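# Unfold the black phone stand and stand it upright

## Task

Open out the black phone stand, extend its arm fully, and leave it resting upright on its base.

## Robot and tools

ROBOT. There are two arms, left_arm and right_arm, each a yam_ultra with a parallel two-finger gripper. Each arm's base sits on a tilted plate, and both plates hang from one metal frame behind them. A clearance warning treats each plate and its half of the frame as part of that arm. Calibrated base poses in the scene frame: left_arm (+0.047, +0.152, +0.208) m with quat_wxyz (+0.944, -0.283, +0.169, -0.019); right_arm (+0.012, -0.194, +0.208) m with quat_wxyz (+0.944, +0.287, +0.162, -0.005).

FRAME. Everything uses the scene frame. The origin is at table-top height, halfway between the nominal arm bases. +z is up, +x points out over the table, and +y is toward left_arm. Arm names do not match image sides. Reported hand poses can be off by a few centimetres, more at long reach. The gripper's fingers point along its own +z and open along its y. end_effector_position is the pinch point between the pads, about 1 cm short of the fingertips.

ROW FORMAT. Every motion command is built from rows of 16 plain numbers. The first 8 are for left_arm: x, y, z in metres, then the quaternion qw, qx, qy, qz (w first), then opening. The next 8 are the same fields for right_arm. Both halves are always required, even when only one arm moves. x, y, z and the quaternion are an absolute target pose for that gripper's end_effector_position and orientation, not an offset. Opening runs from -1 (closed) to +1 (fully open, 0.094 m). To keep an arm still, resend the pose and opening from the last result at the moment it stopped. To hold a gripper's orientation, keep sending the same quaternion rather than copying the drifting measured one. Sending 0 as an opening is a real command, so resend the present opening to leave a gripper unchanged.

execute_actions(actions, cameras). actions is a list of actions. Each action is a list of up to 15 rows, and each row lasts one 1/30 s step. If an action has fewer than 15 rows, its last row is held for the remaining steps. In each action, no target may lie more than 0.6 m from that gripper's current position along any of the gripper's own axes, or the action is rejected for both arms. The first action is checked against the last reported state. An empty list just returns the state and images. cameras is a list of names: omitted, null or ["all"] gives every camera, [] gives none. Cameras are cam_left_wrist and cam_right_wrist (896x504 each).

move(target, speed, blend, opening_speed, blocking, cameras). target is one 16-number row or a list of up to 15 rows, with no 0.6 m limit. Each gripper travels in a straight line from its Hand target to each row's pose, turning the short way. speed is the top path speed in m/s, 0.002 to 2.9, default 0.25; rotation is capped at twice that in rad/s. Give one number, or one per target. blend, in metres, rounds corners between listed targets; the default 0 stops at each target. opening_speed is the rate of opening change per second on the -1..1 scale, at least 0.2. Use a low value to close gently on fragile parts. An opening change in a later row is applied only after the arms settle there. A move is capped at 10 s. blocking=false returns after about 0.5 s while motion continues, and a new move takes over from the running one. Paths ignore obstacles and the other arm. Avoid routing a path close to an arm's own base; go around it. The result adds a move: line such as done, off_target, moving, held or fault. limits=paced means the target was clipped, and limits=held means steps were withheld. done means within 10 mm and 2 degrees; it says nothing about contact.

wait(seconds, 0 to 10) lets time pass with the last commands held. stop() brakes a running move; fast moves need more room to stop. zoom_image(camera, region=[x0,y0,x1,y1]) crops one wrist camera's latest image; the region can be at most 504x504 px. read_manual gives licence texts only. finished_scene(scene) ends the current scene, given its number, and cannot be undone.

CONTROL NOTES. Each step, the commanded orientation is clipped to within 40 degrees of the measured one. One action may fall short, so command the remainder next time. Friction and gravity can leave a gripper a centimetre or more off target in free air. A wrist near the first joint's axis can make the arm swing its shoulder.

RESULTS. Results show per-arm end_effector_position and quaternion, Hand target, Joint positions (the last value is finger opening in metres), joint torques, grip_measured, grip_effort_nm, Tool commands, and motor temperatures. grip_measured uses the opening scale. It reads up to about 2.7 mm too wide when empty, and around 3 mm narrower than a hard part it squeezes. Commanding about 0.05 below the touch reading already gives full force, roughly 50 to 64 N per pad. To release, command well above grip_measured. grip_effort_nm is motor torque: negative means closing. It does not measure pad force. Torques on joints 1 to 3 wrap at ±28 N m. Joint velocities may be listed as within noise. Calls that run actions also list positions at some steps.

CAMERA CALIBRATION (OpenCV). cam_left_wrist: K fx=fy=484.879, cx=449.262, cy=251.888, pos_world=[0.238039, 0.635737, 0.315017]. cam_right_wrist: fx=fy=478.889, cx=447.331, cy=253.992, pos_world=[0.565704, -0.310825, 0.343306]. Wrist camera poses follow the joints and may lag during motion.

AVOID. Do not let the stand or its parts fall or end up off the table. Do not drop parts, release them while they are moving, slam, hit hard or push very hard. Keep the arms apart: grippers and cameras can collide with no clearance check, and gripping the other arm's fingers counts as a press between arms, which can fail the task. Avoid holding loads or pushing toward unreachable poses for long. Heat gives a MOTOR HOT warning at 75 °C, folds the arm at 90 °C, and makes it go limp at 100 °C. Objects may occasionally be nudged by outside pushes. The stand must stay correctly posed once the robot lets go.

Each tool is called after "Request:" as name([rows], argument=value, ...), one row to a line, values as JSON.

## Session

Request:
execute_actions(actions=[])

Scene clock: 0.00 s.
left_arm: end_effector_position=(+0.2414, +0.6017, +0.2256) grip_measured=+1.000 grip_effort_nm=n/a end_effector_quat_wxyz=(-0.218, +0.661, -0.702, -0.150) | right_arm: end_effector_position=(+0.5184, -0.2888, +0.2609) grip_measured=+1.000 grip_effort_nm=n/a end_effector_quat_wxyz=(+0.129, +0.177, +0.976, +0.008)
Joint positions: left_arm=[1.253 1.094 1.075 -0.366 0.012 -0.377 0.094] | right_arm=[0.253 1.84 1.81 -1.01 0.694 0.331 0.094]
Joint velocities: within noise
Joint torques (N m): no reading
Motor temperatures (°C): left_arm=[27 30 29 30 29 28 26] | right_arm=[29 29 28 29 28 28 28]
Heat: left arm: 30 °C; right arm: 29 °C.
Hand target: left_arm +0.2415, +0.6029, +0.2292; -0.220, +0.661, -0.701, -0.153 | right_arm +0.5183, -0.2871, +0.2636; +0.131, +0.174, +0.976, +0.008
Tool commands: left_gripper/opening=+1.0 right_gripper/opening=+1.0

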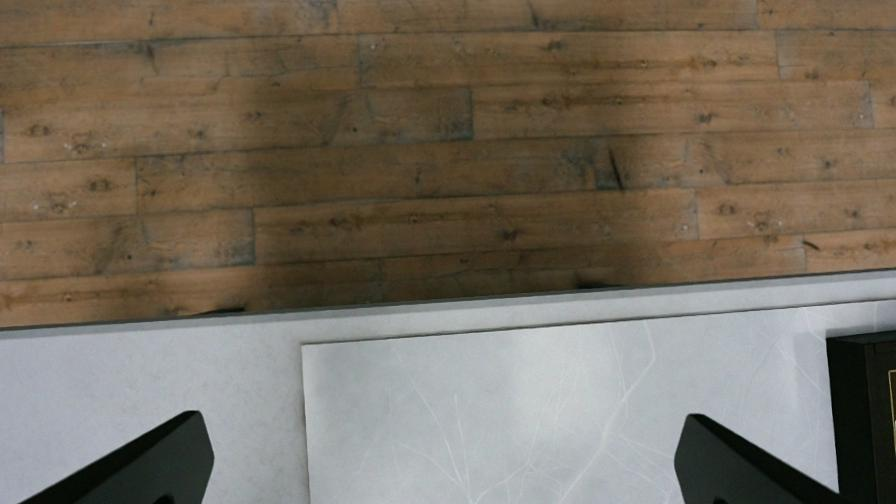

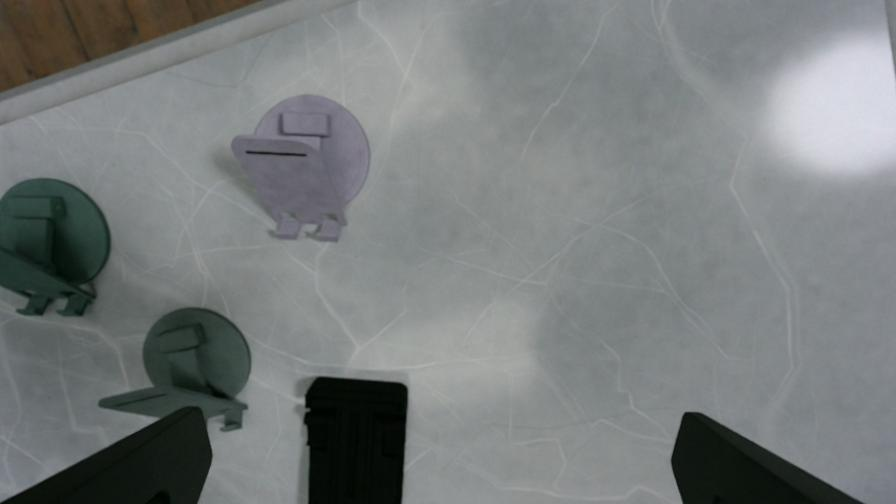

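Request:
move(target=[0.2415,0.6029,0.2292,-0.220,0.661,-0.701,-0.153,1,0.33,-0.17,0.27,0.13,0.0,0.991,0.0,1])

Scene clock: 4.27 s.
left_arm: end_effector_position=(+0.2414, +0.6017, +0.2256) grip_measured=+1.000 grip_effort_nm=0.017 end_effector_quat_wxyz=(-0.218, +0.661, -0.702, -0.150) | right_arm: end_effector_position=(+0.3315, -0.1646, +0.2649) grip_measured=+1.000 grip_effort_nm=0.046 end_effector_quat_wxyz=(+0.122, -0.003, +0.993, +0.006)
Joint positions: left_arm=[1.253 1.094 1.075 -0.366 0.012 -0.377 0.094] | right_arm=[0.731 1.535 1.041 -0.981 0.8 0.595 0.094]
Joint torques (N m): left_arm=[0.42 -8.39 9.74 0.98 -0.13 -0.03] | right_arm=[5.23 -4.9 3.92 0.25 0.31 0.14]
Heat: left arm: 32 °C; right arm: 30 °C.
Hand target: left_arm +0.2414, +0.6028, +0.2292; -0.220, +0.661, -0.701, -0.153 | right_arm +0.3302, -0.1699, +0.2698; +0.130, +0.000, +0.991, +0.000
Off the commanded pose: left_arm 0.004 m, 0 deg | right_arm 0.008 m, 1 deg.
move: done
camera_calibration:
cam_right_wrist: T_world_to_cam=[[0.0156164, -0.999872, -0.00361344, -0.169115], [-0.983725, -0.016011, 0.178967, 0.313298], [-0.179001, 0.000759813, -0.983849, 0.410197], [0, 0, 0, 1]] pos_world=[0.384266, -0.164389, 0.34689]

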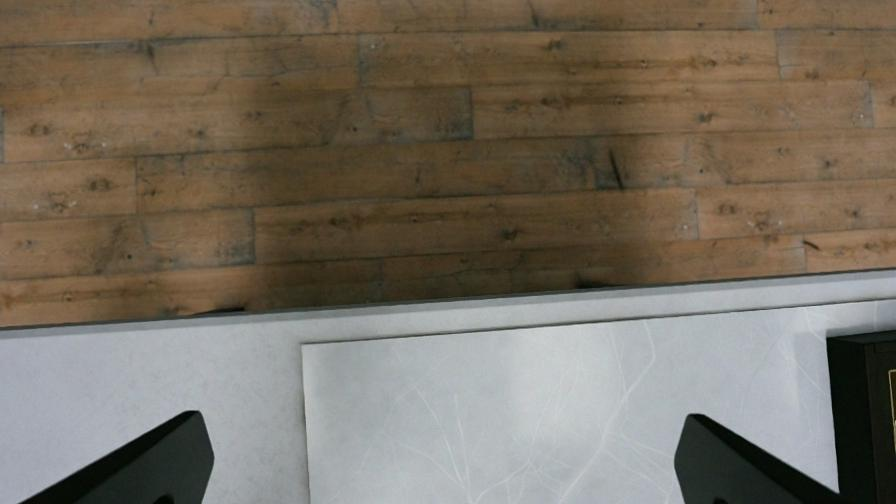

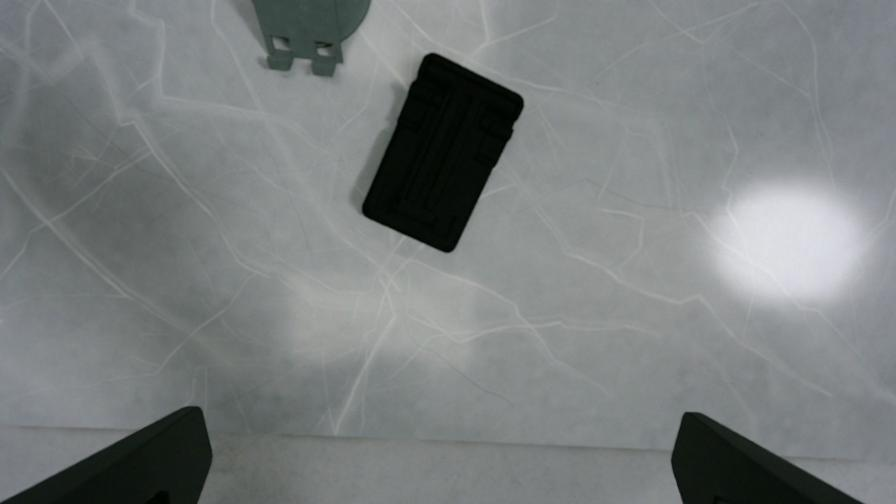

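Request:
zoom_image(camera="cam_right_wrist", region=[340, 30, 550, 270])

Request:
zoom_image(camera="cam_left_wrist", region=[700, 280, 896, 504])

Scaled by 2.100.

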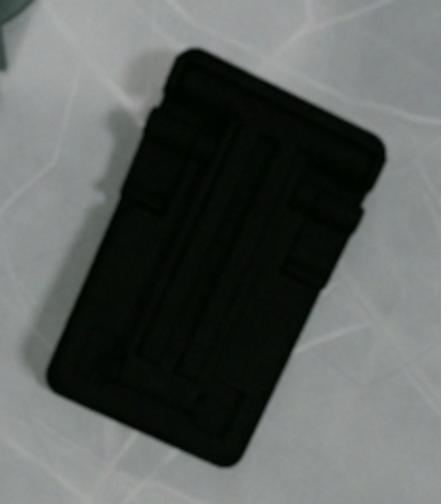

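Scaled by 2.250.

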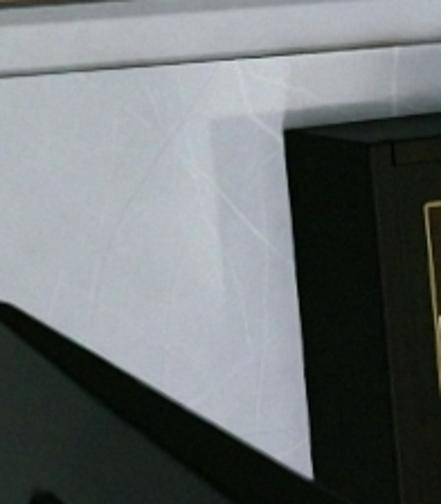

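Request:
move(target=[0.36,0.22,0.22,0,0.707,-0.707,0,1,0.32,-0.16,0.15,0.0,0.0,1,0.0,1])

Request:
zoom_image(camera="cam_right_wrist", region=[250, 20, 650, 500])

Scene clock: 15.53 s.
left_arm: end_effector_position=(+0.3566, +0.2229, +0.2166) grip_measured=+1.000 grip_effort_nm=0.017 end_effector_quat_wxyz=(+0.002, +0.711, -0.703, +0.000) | right_arm: end_effector_position=(+0.3237, -0.1648, +0.1573) grip_measured=+1.000 grip_effort_nm=0.046 end_effector_quat_wxyz=(+0.008, +0.006, +1.000, -0.002)
Joint positions: left_arm=[-0.265 1.372 1.044 -1.047 -0.643 -1.822 0.094] | right_arm=[0.452 1.743 0.957 -0.716 0.679 0.425 0.094]
Joint torques (N m): left_arm=[-4.75 -3.51 9.03 -0.3 -0.06 -0.12] | right_arm=[4.44 -3.7 2.95 0.28 -0.1 -0.13]
Heat: left arm: 34 °C; right arm: 30 °C.
Hand target: left_arm +0.3600, +0.2200, +0.2200; +0.000, +0.707, -0.707, +0.000 | right_arm +0.3198, -0.1601, +0.1503; +0.000, +0.000, +1.000, +0.000
Off the commanded pose: left_arm 0.006 m, 1 deg | right_arm 0.009 m, 1 deg.
move: done
camera_calibration:
cam_left_wrist: T_world_to_cam=[[0.999331, 0.032034, -0.0176675, -0.361105], [0.0365115, -0.903522, 0.426983, 0.137372], [-0.00228498, -0.427343, -0.904087, 0.378122], [0, 0, 0, 1]] pos_world=[0.356712, 0.297274, 0.27682]
cam_right_wrist: T_world_to_cam=[[-0.0025539, -0.999959, 0.00871816, -0.165574], [-0.917404, 0.00581229, 0.397916, 0.272475], [-0.39795, -0.00698183, -0.917381, 0.362038], [0, 0, 0, 1]] pos_world=[0.39362, -0.164623, 0.225148]

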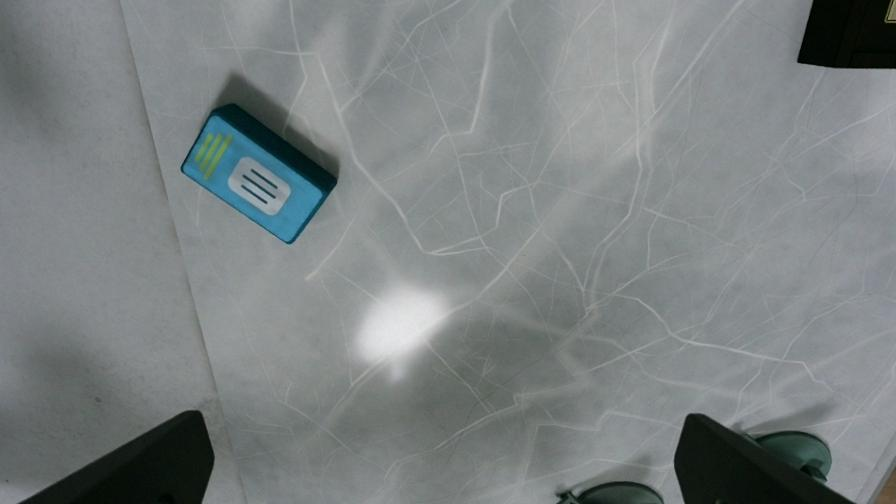

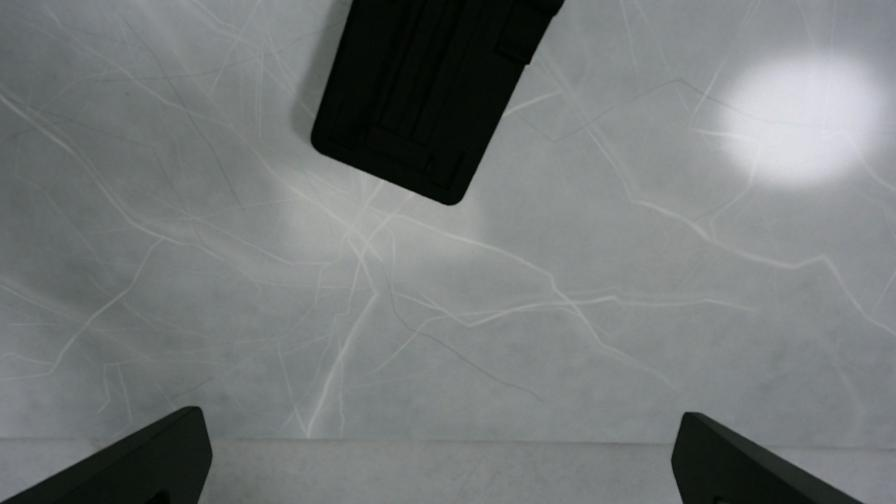

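Scaled by 1.050.

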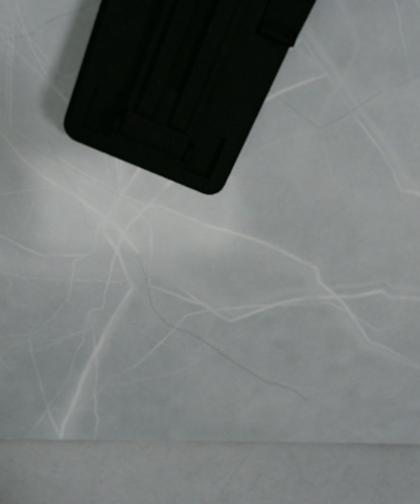

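Request:
move(target=[0.39,0.04,0.15,0.242,0.664,-0.664,0.242,1,0.40,-0.16,0.19,0.0,0.0,1,0.0,1])

Request:
zoom_image(camera="cam_right_wrist", region=[280, 50, 620, 450])

Request:
zoom_image(camera="cam_left_wrist", region=[250, 100, 650, 400])

Scene clock: 24.10 s.
left_arm: end_effector_position=(+0.3966, +0.0424, +0.1573) grip_measured=+1.000 grip_effort_nm=0.012 end_effector_quat_wxyz=(+0.232, +0.666, -0.663, +0.249) | right_arm: end_effector_position=(+0.4028, -0.1634, +0.1971) grip_measured=+1.000 grip_effort_nm=0.042 end_effector_quat_wxyz=(+0.015, +0.010, +1.000, +0.002)
Joint positions: left_arm=[-0.214 1.734 0.954 -0.419 0.049 -1.71 0.094] | right_arm=[0.452 1.89 1.38 -0.969 0.677 0.42 0.094]
Joint torques (N m): left_arm=[-4.1 -5.23 5.05 0.14 0.51 0.05] | right_arm=[5.71 -4.82 5.24 -0.04 -0.11 -0.13]
Heat: left arm: 32 °C; right arm: 30 °C.
Hand target: left_arm +0.3899, +0.0401, +0.1502; +0.242, +0.664, -0.664, +0.242 | right_arm +0.3999, -0.1601, +0.1902; +0.000, +0.000, +1.000, +0.000
Off the commanded pose: left_arm 0.010 m, 1 deg | right_arm 0.008 m, 2 deg.
move: done
camera_calibration:
cam_left_wrist: T_world_to_cam=[[0.99982, 0.0185943, -0.00388563, -0.398236], [0.011381, -0.422583, 0.906253, -0.0877074], [0.0152091, -0.906134, -0.422718, 0.185083], [0, 0, 0, 1]] pos_world=[0.396347, 0.138051, 0.156176]
cam_right_wrist: T_world_to_cam=[[-0.0119716, -0.999928, 0.0000668526, -0.158903], [-0.923383, 0.0110809, 0.38372, 0.335235], [-0.383693, 0.00453203, -0.923449, 0.427492], [0, 0, 0, 1]] pos_world=[0.471674, -0.164544, 0.266141]

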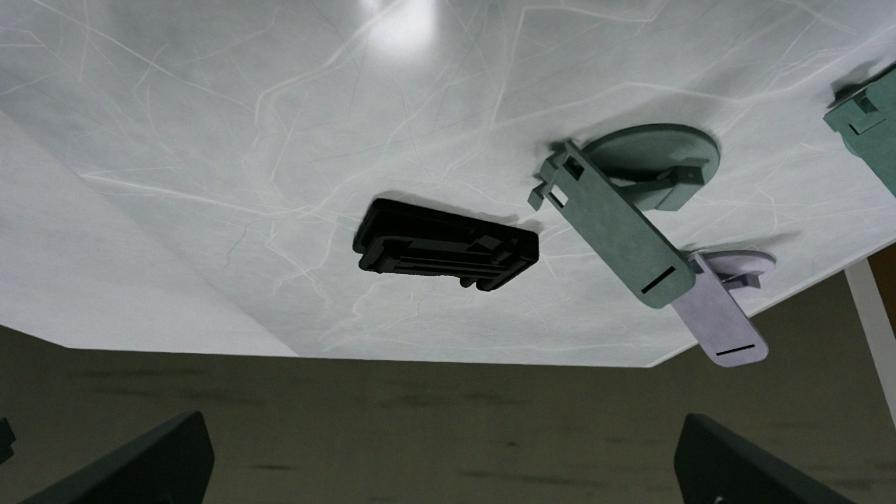

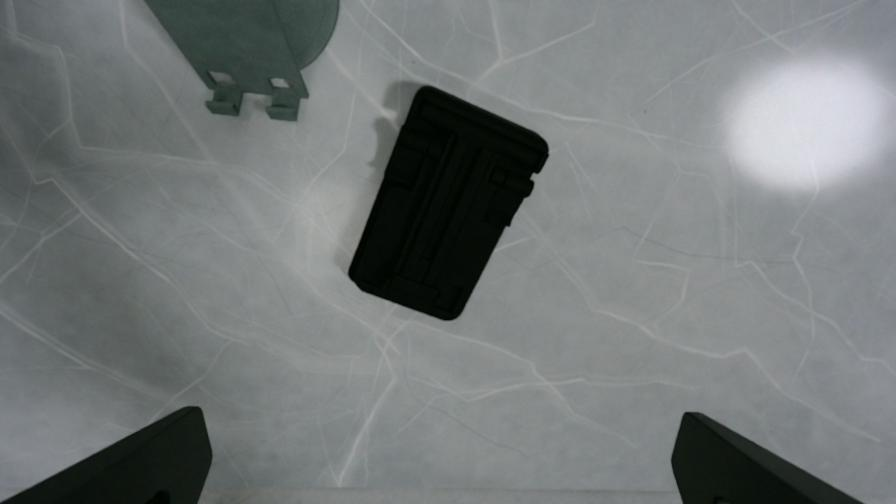

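Scaled by 1.260.

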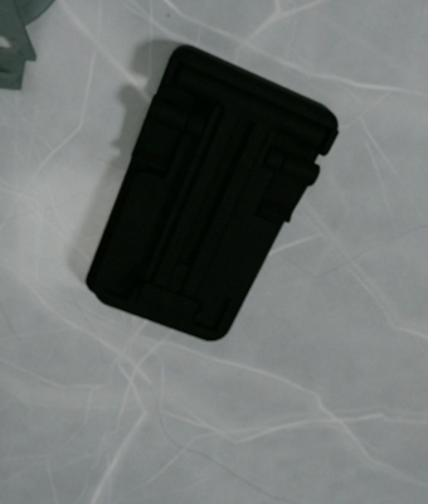

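Scaled by 1.260.

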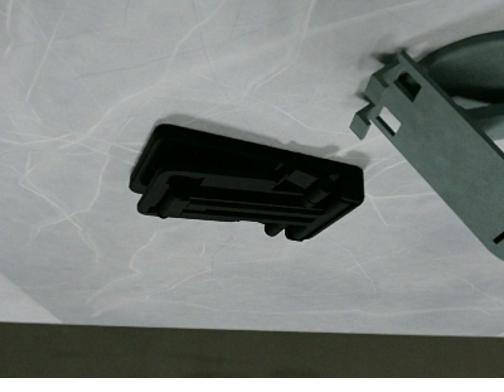

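Request:
zoom_image(camera="cam_left_wrist", region=[340, 180, 550, 300])

Request:
zoom_image(camera="cam_right_wrist", region=[340, 80, 560, 210])

Request:
move(target=[0.27,0.04,0.11,0.242,0.664,-0.664,0.242,1,0.50,-0.22,0.19,0.0,0.0,1,0.0,1])

Request:
zoom_image(camera="cam_left_wrist", region=[500, 120, 760, 300])

Scaled by 2.400.

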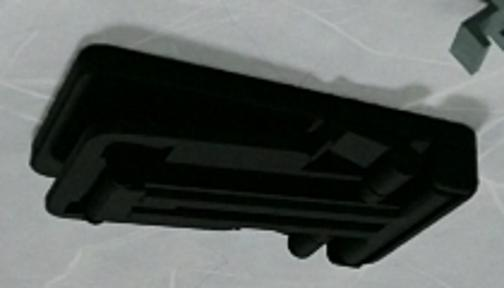

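Scaled by 2.291.

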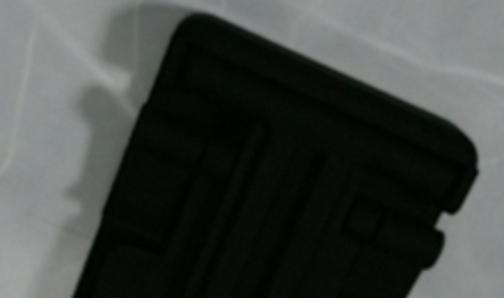

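Scene clock: 30.80 s.
left_arm: end_effector_position=(+0.2656, +0.0385, +0.1082) grip_measured=+1.000 grip_effort_nm=0.017 end_effector_quat_wxyz=(+0.245, +0.663, -0.668, +0.233) | right_arm: end_effector_position=(+0.5024, -0.2298, +0.1994) grip_measured=+1.000 grip_effort_nm=0.046 end_effector_quat_wxyz=(+0.016, +0.016, +1.000, -0.003)
Joint positions: left_arm=[-0.175 1.654 0.411 -0.003 0.062 -1.674 0.094] | right_arm=[0.268 2.096 1.936 -1.179 0.658 0.202 0.094]
Joint torques (N m): left_arm=[-2.61 -5.44 3.12 0.1 0.49 0.04] | right_arm=[7.31 -6.74 5.59 -0.06 -0.13 -0.11]
Heat: left arm: 33 °C; right arm: 30 °C.
Hand target: left_arm +0.2700, +0.0400, +0.1099; +0.242, +0.664, -0.664, +0.242 | right_arm +0.4997, -0.2202, +0.1903; +0.001, +0.000, +1.000, +0.000
Off the commanded pose: left_arm 0.005 m, 1 deg | right_arm 0.014 m, 3 deg.
move: off_target (right_arm)
camera_calibration:
cam_left_wrist: T_world_to_cam=[[0.999249, -0.00668853, -0.0381607, -0.262516], [0.0316343, -0.427775, 0.903331, -0.0480779], [-0.0223661, -0.90386, -0.427243, 0.173126], [0, 0, 0, 1]] pos_world=[0.267712, 0.134159, 0.107379]
cam_right_wrist: T_world_to_cam=[[-0.0240321, -0.999657, 0.0104239, -0.220091], [-0.92346, 0.0261919, 0.3828, 0.430758], [-0.382941, -0.000426623, -0.923773, 0.466601], [0, 0, 0, 1]] pos_world=[0.571179, -0.231099, 0.268433]

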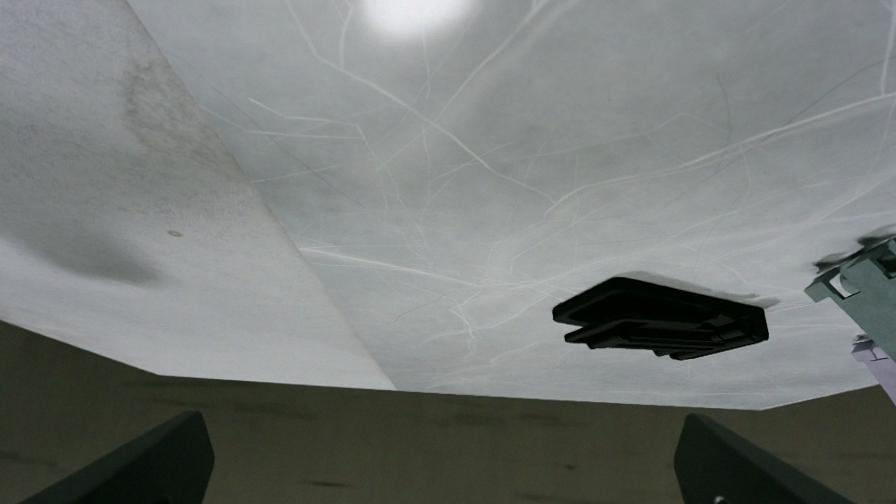

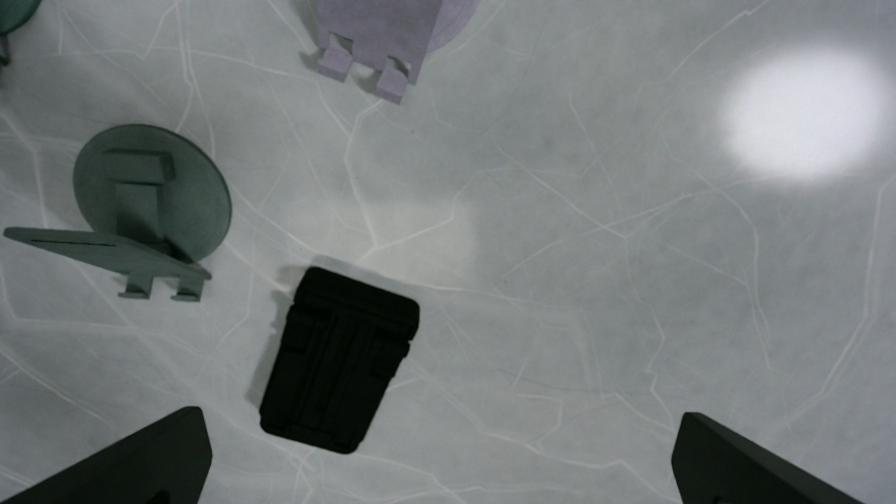

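Scaled by 1.938.

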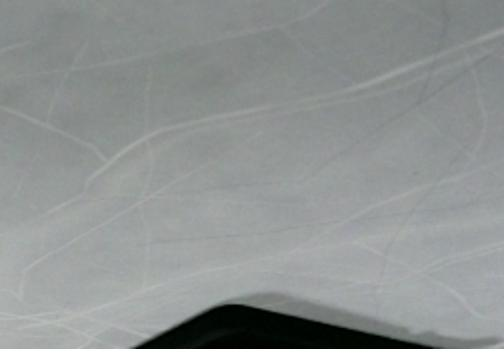

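Request:
zoom_image(camera="cam_left_wrist", region=[540, 260, 790, 380])

Request:
move(target=[0.36,0.0,0.08,0.242,0.664,-0.664,0.242,1,0.50,-0.12,0.15,0.242,0.0,0.97,0.0,1])

Request:
zoom_image(camera="cam_left_wrist", region=[350, 180, 650, 360])

Scaled by 2.016.

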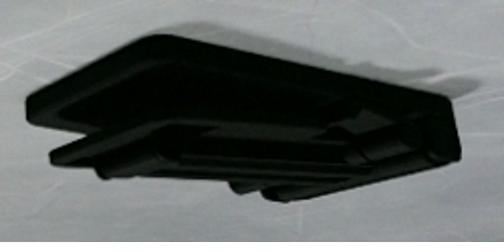

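Scene clock: 35.63 s.
left_arm: end_effector_position=(+0.3674, +0.0066, +0.0829) grip_measured=+1.000 grip_effort_nm=0.017 end_effector_quat_wxyz=(+0.231, +0.669, -0.660, +0.252) | right_arm: end_effector_position=(+0.5000, -0.1224, +0.1438) grip_measured=+1.000 grip_effort_nm=0.042 end_effector_quat_wxyz=(+0.233, +0.002, +0.972, +0.001)
Joint positions: left_arm=[-0.175 1.967 0.81 -0.036 0.062 -1.681 0.094] | right_arm=[0.395 2.04 1.202 -0.023 0.736 -0.047 0.094]
Joint torques (N m): left_arm=[-6.24 -4.98 4.7 -0.05 0.46 -0.09] | right_arm=[8.06 -8.79 3.21 1.02 0.09 -0.12]
Heat: left arm: 32 °C; right arm: 32 °C.
Hand target: left_arm +0.3600, +0.0003, +0.0802; +0.242, +0.664, -0.664, +0.242 | right_arm +0.4999, -0.1200, +0.1499; +0.242, +0.000, +0.970, +0.000
Off the commanded pose: left_arm 0.010 m, 2 deg | right_arm 0.007 m, 1 deg.
move: done
camera_calibration:
cam_left_wrist: T_world_to_cam=[[0.999587, 0.028678, -0.00189527, -0.368776], [0.0138179, -0.421711, 0.906625, -0.0359462], [0.025201, -0.906277, -0.421933, 0.117991], [0, 0, 0, 1]] pos_world=[0.366147, 0.10235, 0.0816753]
cam_right_wrist: T_world_to_cam=[[0.00208289, -0.999987, 0.00460566, -0.12434], [-0.998915, -0.00229491, -0.0465185, 0.54302], [0.0465285, -0.00450377, -0.998907, 0.20996], [0, 0, 0, 1]] pos_world=[0.53292, -0.122146, 0.235564]

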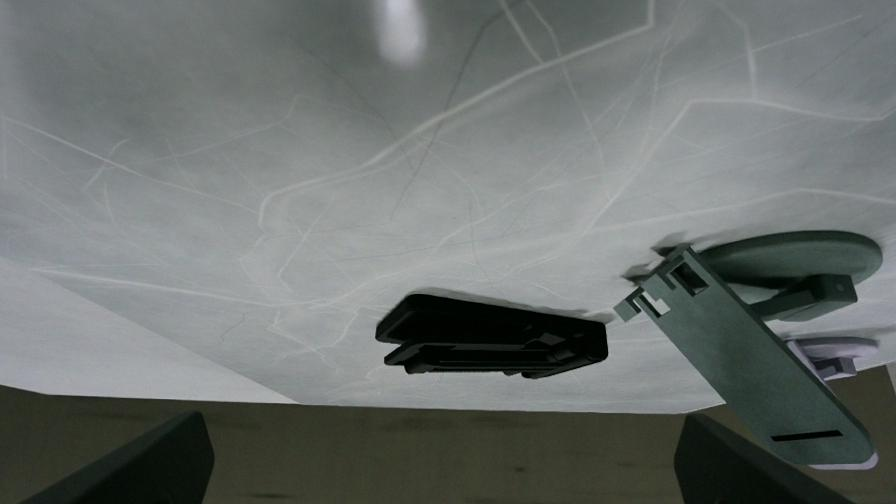

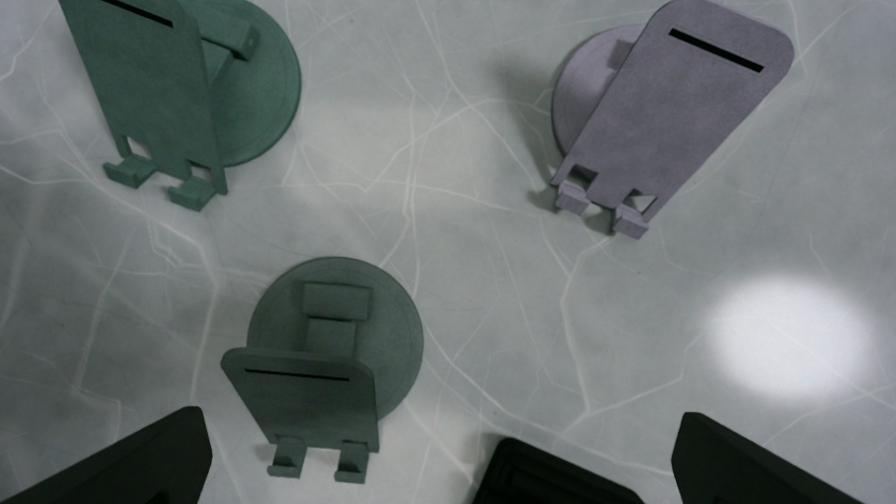

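Scaled by 1.680.

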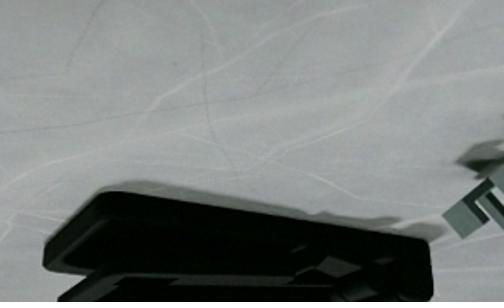

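Request:
zoom_image(camera="cam_left_wrist", region=[360, 275, 620, 390])

Request:
move(target=[0.36,0.10,0.13,0.242,0.664,-0.664,0.242,1,0.40,-0.16,0.13,0.07,0.0,0.9975,0.0,1])

Request:
zoom_image(camera="cam_right_wrist", region=[250, 0, 650, 400])

Scaled by 1.938.

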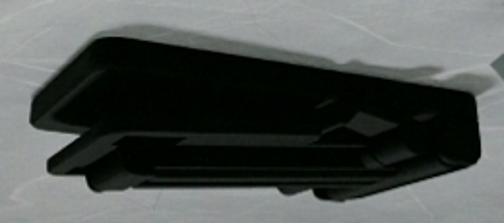

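Scene clock: 39.20 s.
left_arm: end_effector_position=(+0.3534, +0.0955, +0.1246) grip_measured=+1.000 grip_effort_nm=0.017 end_effector_quat_wxyz=(+0.247, +0.663, -0.667, +0.233) | right_arm: end_effector_position=(+0.4000, -0.1553, +0.1235) grip_measured=+1.000 grip_effort_nm=0.037 end_effector_quat_wxyz=(+0.068, -0.012, +0.998, -0.007)
Joint positions: left_arm=[-0.003 1.635 0.804 -0.43 0.118 -1.513 0.094] | right_arm=[0.359 1.924 1.102 -0.456 0.708 0.177 0.094]
Joint torques (N m): left_arm=[-3.15 -7.88 6.19 -0.34 0.47 0.07] | right_arm=[5.56 -9.5 2.8 0.18 -0.15 0.13]
Heat: left arm: 33 °C; right arm: 32 °C.
Hand target: left_arm +0.3599, +0.0999, +0.1299; +0.242, +0.664, -0.664, +0.242 | right_arm +0.4000, -0.1599, +0.1298; +0.070, +0.000, +0.998, +0.000
Off the commanded pose: left_arm 0.010 m, 1 deg | right_arm 0.008 m, 2 deg.
move: done
camera_calibration:
cam_left_wrist: T_world_to_cam=[[0.999129, -0.00559377, -0.0413558, -0.348914], [0.0350325, -0.426102, 0.903997, -0.042804], [-0.0226785, -0.904658, -0.425535, 0.233622], [0, 0, 0, 1]] pos_world=[0.355407, 0.191157, 0.123679]
cam_right_wrist: T_world_to_cam=[[0.0302374, -0.999299, 0.0220907, -0.170258], [-0.958611, -0.0227324, 0.283809, 0.381988], [-0.283107, -0.029758, -0.958626, 0.317088], [0, 0, 0, 1]] pos_world=[0.461096, -0.152019, 0.199319]

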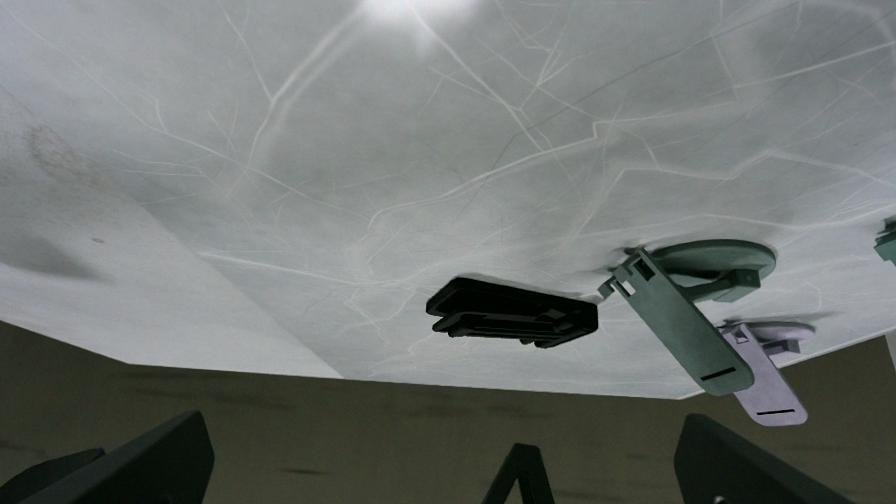

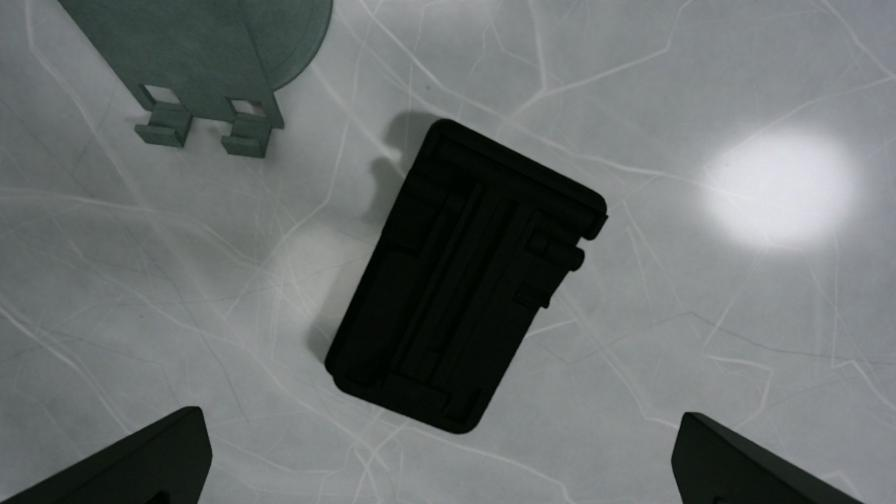

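Scaled by 1.260.

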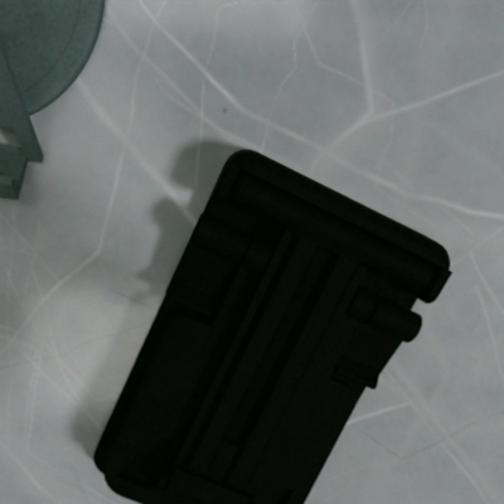

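Request:
move(target=[0.36,0.22,0.15,0.242,0.664,-0.664,0.242,1,0.345,-0.139,0.09,0.253,0.208,0.944,-0.056,1])

Request:
zoom_image(camera="cam_right_wrist", region=[250, 40, 690, 480])

Scene clock: 61.83 s.
left_arm: end_effector_position=(+0.3534, +0.2128, +0.1420) grip_measured=+1.000 grip_effort_nm=0.012 end_effector_quat_wxyz=(+0.255, +0.662, -0.666, +0.232) | right_arm: end_effector_position=(+0.3519, -0.1435, +0.0932) grip_measured=+1.000 grip_effort_nm=0.046 end_effector_quat_wxyz=(+0.253, +0.220, +0.941, -0.049)
Joint positions: left_arm=[0.346 1.514 1.021 -0.843 0.221 -1.172 0.094] | right_arm=[0.461 2.037 0.575 0.57 0.984 0.416 0.094]
Joint torques (N m): left_arm=[-2.13 -9.66 7.04 -0.83 0.48 0.05] | right_arm=[6.69 -3.52 1.39 0.99 0.36 -0.1]
Motor temperatures (°C): left_arm=[28 35 30 30 30 28 26] | right_arm=[31 33 28 29 28 28 28]
Heat: left arm: 35 °C; right arm: 33 °C.
Hand target: left_arm +0.3599, +0.2198, +0.1499; +0.242, +0.664, -0.664, +0.242 | right_arm +0.3450, -0.1392, +0.0901; +0.252, +0.208, +0.943, -0.056
Off the commanded pose: left_arm 0.013 m, 2 deg | right_arm 0.009 m, 2 deg.
move: off_target (left_arm)
camera_calibration:
cam_left_wrist: T_world_to_cam=[[0.998431, -0.0114609, -0.0548115, -0.344027], [0.045081, -0.41612, 0.908191, -0.0148163], [-0.0332168, -0.909237, -0.414951, 0.350351], [0, 0, 0, 1]] pos_world=[0.355792, 0.308444, 0.139978]
cam_right_wrist: T_world_to_cam=[[-0.434412, -0.900646, -0.0110853, 0.0244004], [-0.895967, 0.433351, -0.0972143, 0.423725], [0.0923595, -0.0322989, -0.995202, 0.145696], [0, 0, 0, 1]] pos_world=[0.376787, -0.15694, 0.18646]

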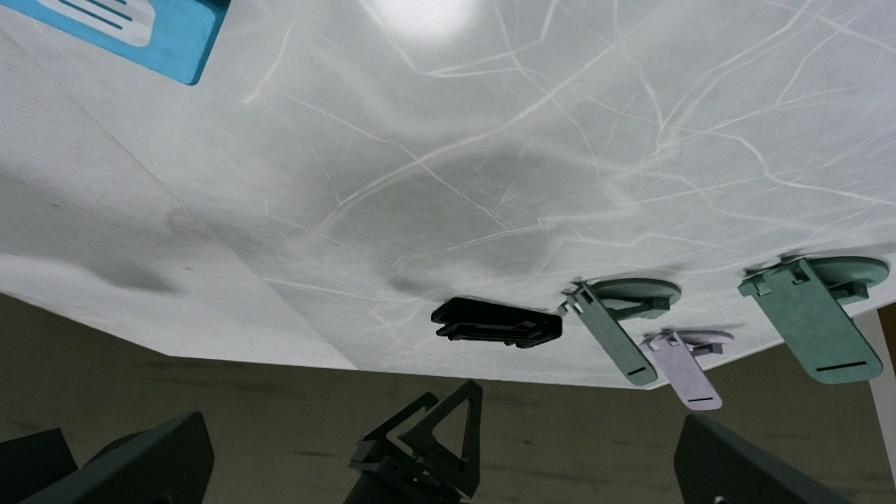

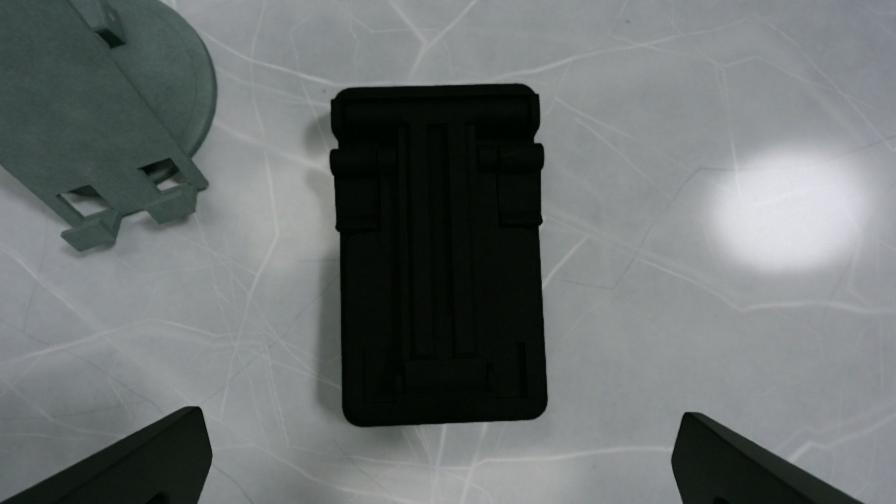

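Scaled by 1.145.

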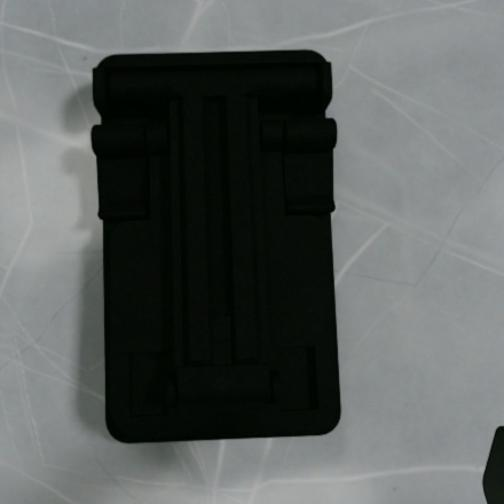

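Request:
move([
  [0.36,0.22,0.15,0.242,0.664,-0.664,0.242,1,0.347,-0.139,0.022,0.253,0.208,0.944,-0.056,1],
  [0.36,0.22,0.15,0.242,0.664,-0.664,0.242,1,0.347,-0.139,0.022,0.253,0.208,0.944,-0.056,0.35],
], speed=0.08, opening_speed=0.6)

Request:
zoom_image(camera="cam_left_wrist", region=[400, 260, 600, 420])

Scene clock: 69.03 s.
left_arm: end_effector_position=(+0.3531, +0.2127, +0.1422) grip_measured=+1.000 grip_effort_nm=0.012 end_effector_quat_wxyz=(+0.256, +0.661, -0.666, +0.232) | right_arm: end_effector_position=(+0.3511, -0.1429, +0.0296) grip_measured=+0.355 grip_effort_nm=-0.237 end_effector_quat_wxyz=(+0.258, +0.213, +0.940, -0.059)
Joint positions: left_arm=[0.346 1.514 1.021 -0.844 0.221 -1.172 0.094] | right_arm=[0.325 2.34 0.602 0.999 0.908 0.216 0.064]
Joint torques (N m): left_arm=[-2.04 -9.77 7.02 -0.8 0.48 0.03] | right_arm=[5.22 -3.78 0.96 1.01 -0.08 -0.09]
Heat: left arm: 36 °C; right arm: 32 °C.
Hand target: left_arm +0.3598, +0.2198, +0.1499; +0.242, +0.664, -0.664, +0.242 | right_arm +0.3467, -0.1391, +0.0223; +0.252, +0.208, +0.943, -0.056
Off the commanded pose: left_arm 0.013 m, 2 deg | right_arm 0.009 m, 1 deg.
move: off_target (left_arm)
camera_calibration:
cam_left_wrist: T_world_to_cam=[[0.998392, -0.0122443, -0.0553565, -0.34359], [0.0452791, -0.415385, 0.908518, -0.0152875], [-0.0341184, -0.909563, -0.414162, 0.350608], [0, 0, 0, 1]] pos_world=[0.355692, 0.308343, 0.140078]
cam_right_wrist: T_world_to_cam=[[-0.426724, -0.904331, 0.00956844, 0.0200879], [-0.899223, 0.423137, -0.111148, 0.416677], [0.0964661, -0.0560337, -0.993758, 0.077678], [0, 0, 0, 1]] pos_world=[0.375764, -0.153793, 0.123314]

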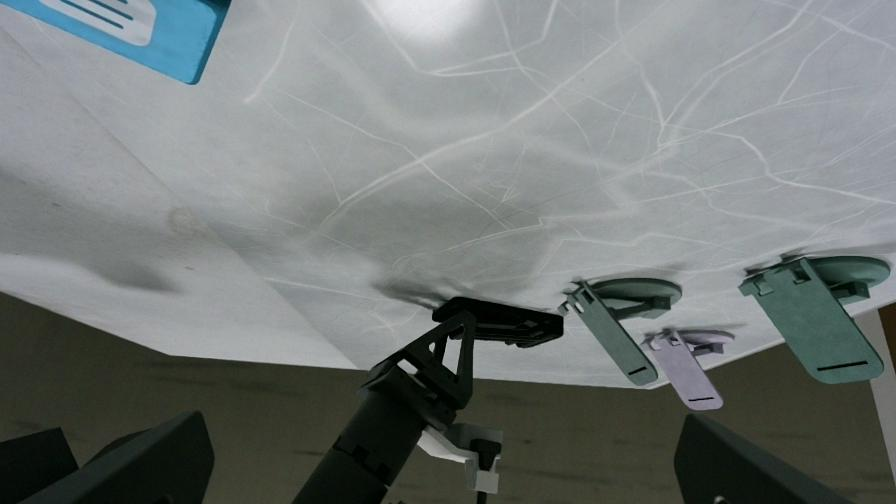

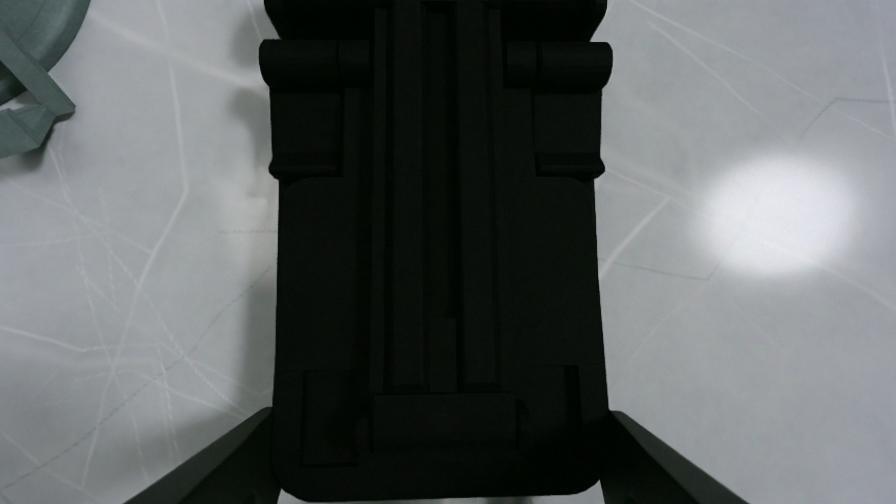

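Scaled by 2.520.

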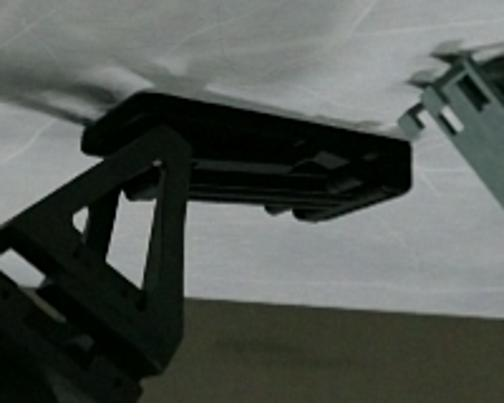

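Request:
move([
  [0.36,0.22,0.15,0.242,0.664,-0.664,0.242,1,0.347,-0.139,0.016,0.253,0.208,0.944,-0.056,0.4],
  [0.36,0.22,0.15,0.242,0.664,-0.664,0.242,1,0.347,-0.139,0.016,0.253,0.208,0.944,-0.056,0.1],
], speed=0.05, opening_speed=0.3)

Request:
zoom_image(camera="cam_left_wrist", region=[400, 260, 600, 420])

Scene clock: 74.37 s.
left_arm: end_effector_position=(+0.3530, +0.2127, +0.1422) grip_measured=+1.000 grip_effort_nm=0.017 end_effector_quat_wxyz=(+0.256, +0.661, -0.666, +0.231) | right_arm: end_effector_position=(+0.3530, -0.1428, +0.0269) grip_measured=+0.310 grip_effort_nm=-0.994 end_effector_quat_wxyz=(+0.264, +0.218, +0.938, -0.057)
Joint positions: left_arm=[0.346 1.514 1.021 -0.844 0.221 -1.172 0.094] | right_arm=[0.318 2.361 0.606 1.04 0.902 0.206 0.062]
Joint torques (N m): left_arm=[-2.14 -9.77 6.95 -0.79 0.46 0.04] | right_arm=[4.63 -3.81 0.87 0.93 -0.16 -0.1]
Heat: left arm: 36 °C; right arm: 32 °C.
Hand target: left_arm +0.3598, +0.2198, +0.1499; +0.242, +0.664, -0.664, +0.242 | right_arm +0.3466, -0.1391, +0.0165; +0.253, +0.208, +0.943, -0.056
Off the commanded pose: left_arm 0.013 m, 2 deg | right_arm 0.013 m, 2 deg.
move: off_target (left_arm, right_arm); target 2's new opening was sent with right_arm's hand 0.013 m and 2 deg from that target
camera_calibration:
cam_left_wrist: T_world_to_cam=[[0.998371, -0.0123092, -0.0557078, -0.343413], [0.045576, -0.415276, 0.908553, -0.0154271], [-0.0343177, -0.909612, -0.414038, 0.350673], [0, 0, 0, 1]] pos_world=[0.355591, 0.308343, 0.140078]
cam_right_wrist: T_world_to_cam=[[-0.43417, -0.90083, 0.00126068, 0.0243505], [-0.894217, 0.430813, -0.121557, 0.417654], [0.108959, -0.0539036, -0.992584, 0.0706808], [0, 0, 0, 1]] pos_world=[0.376344, -0.154185, 0.120895]

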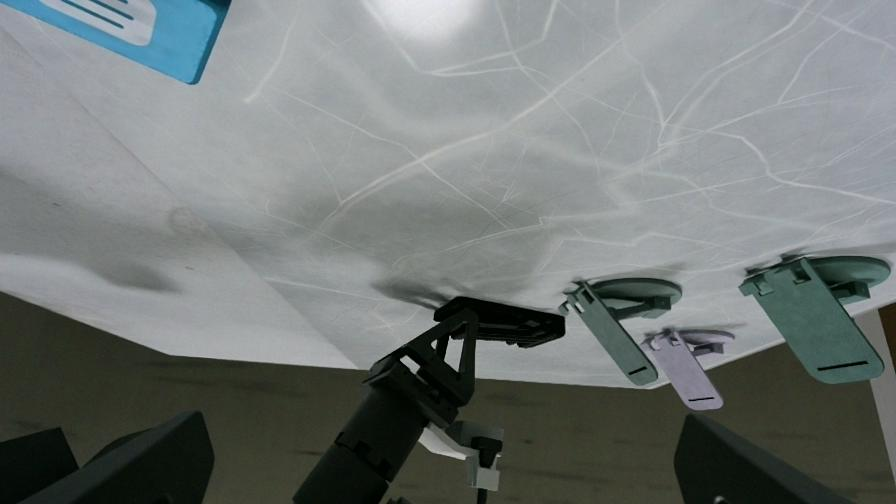

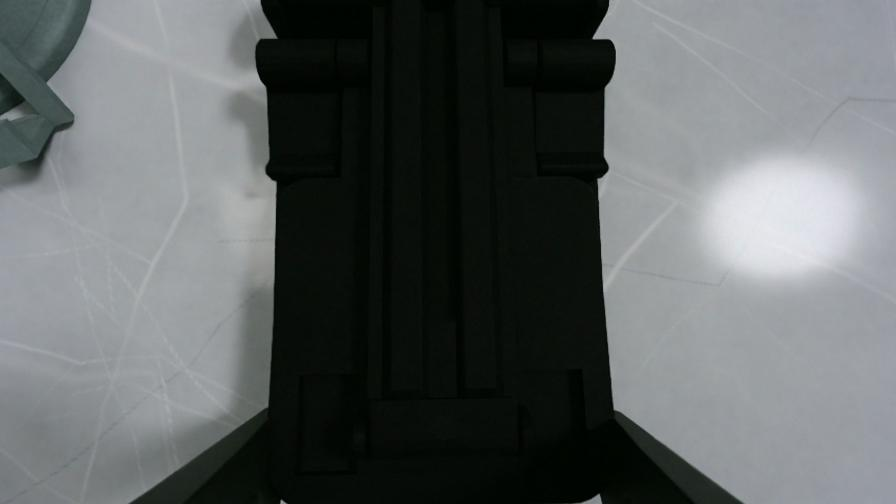

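Scaled by 2.520.

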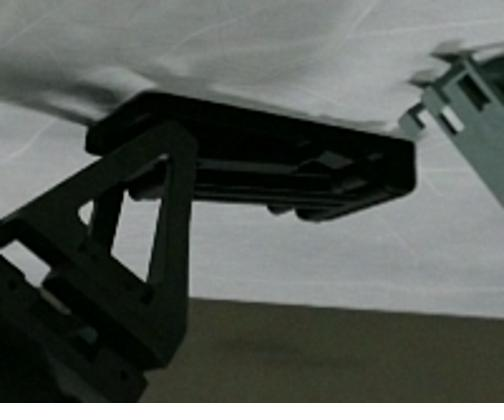

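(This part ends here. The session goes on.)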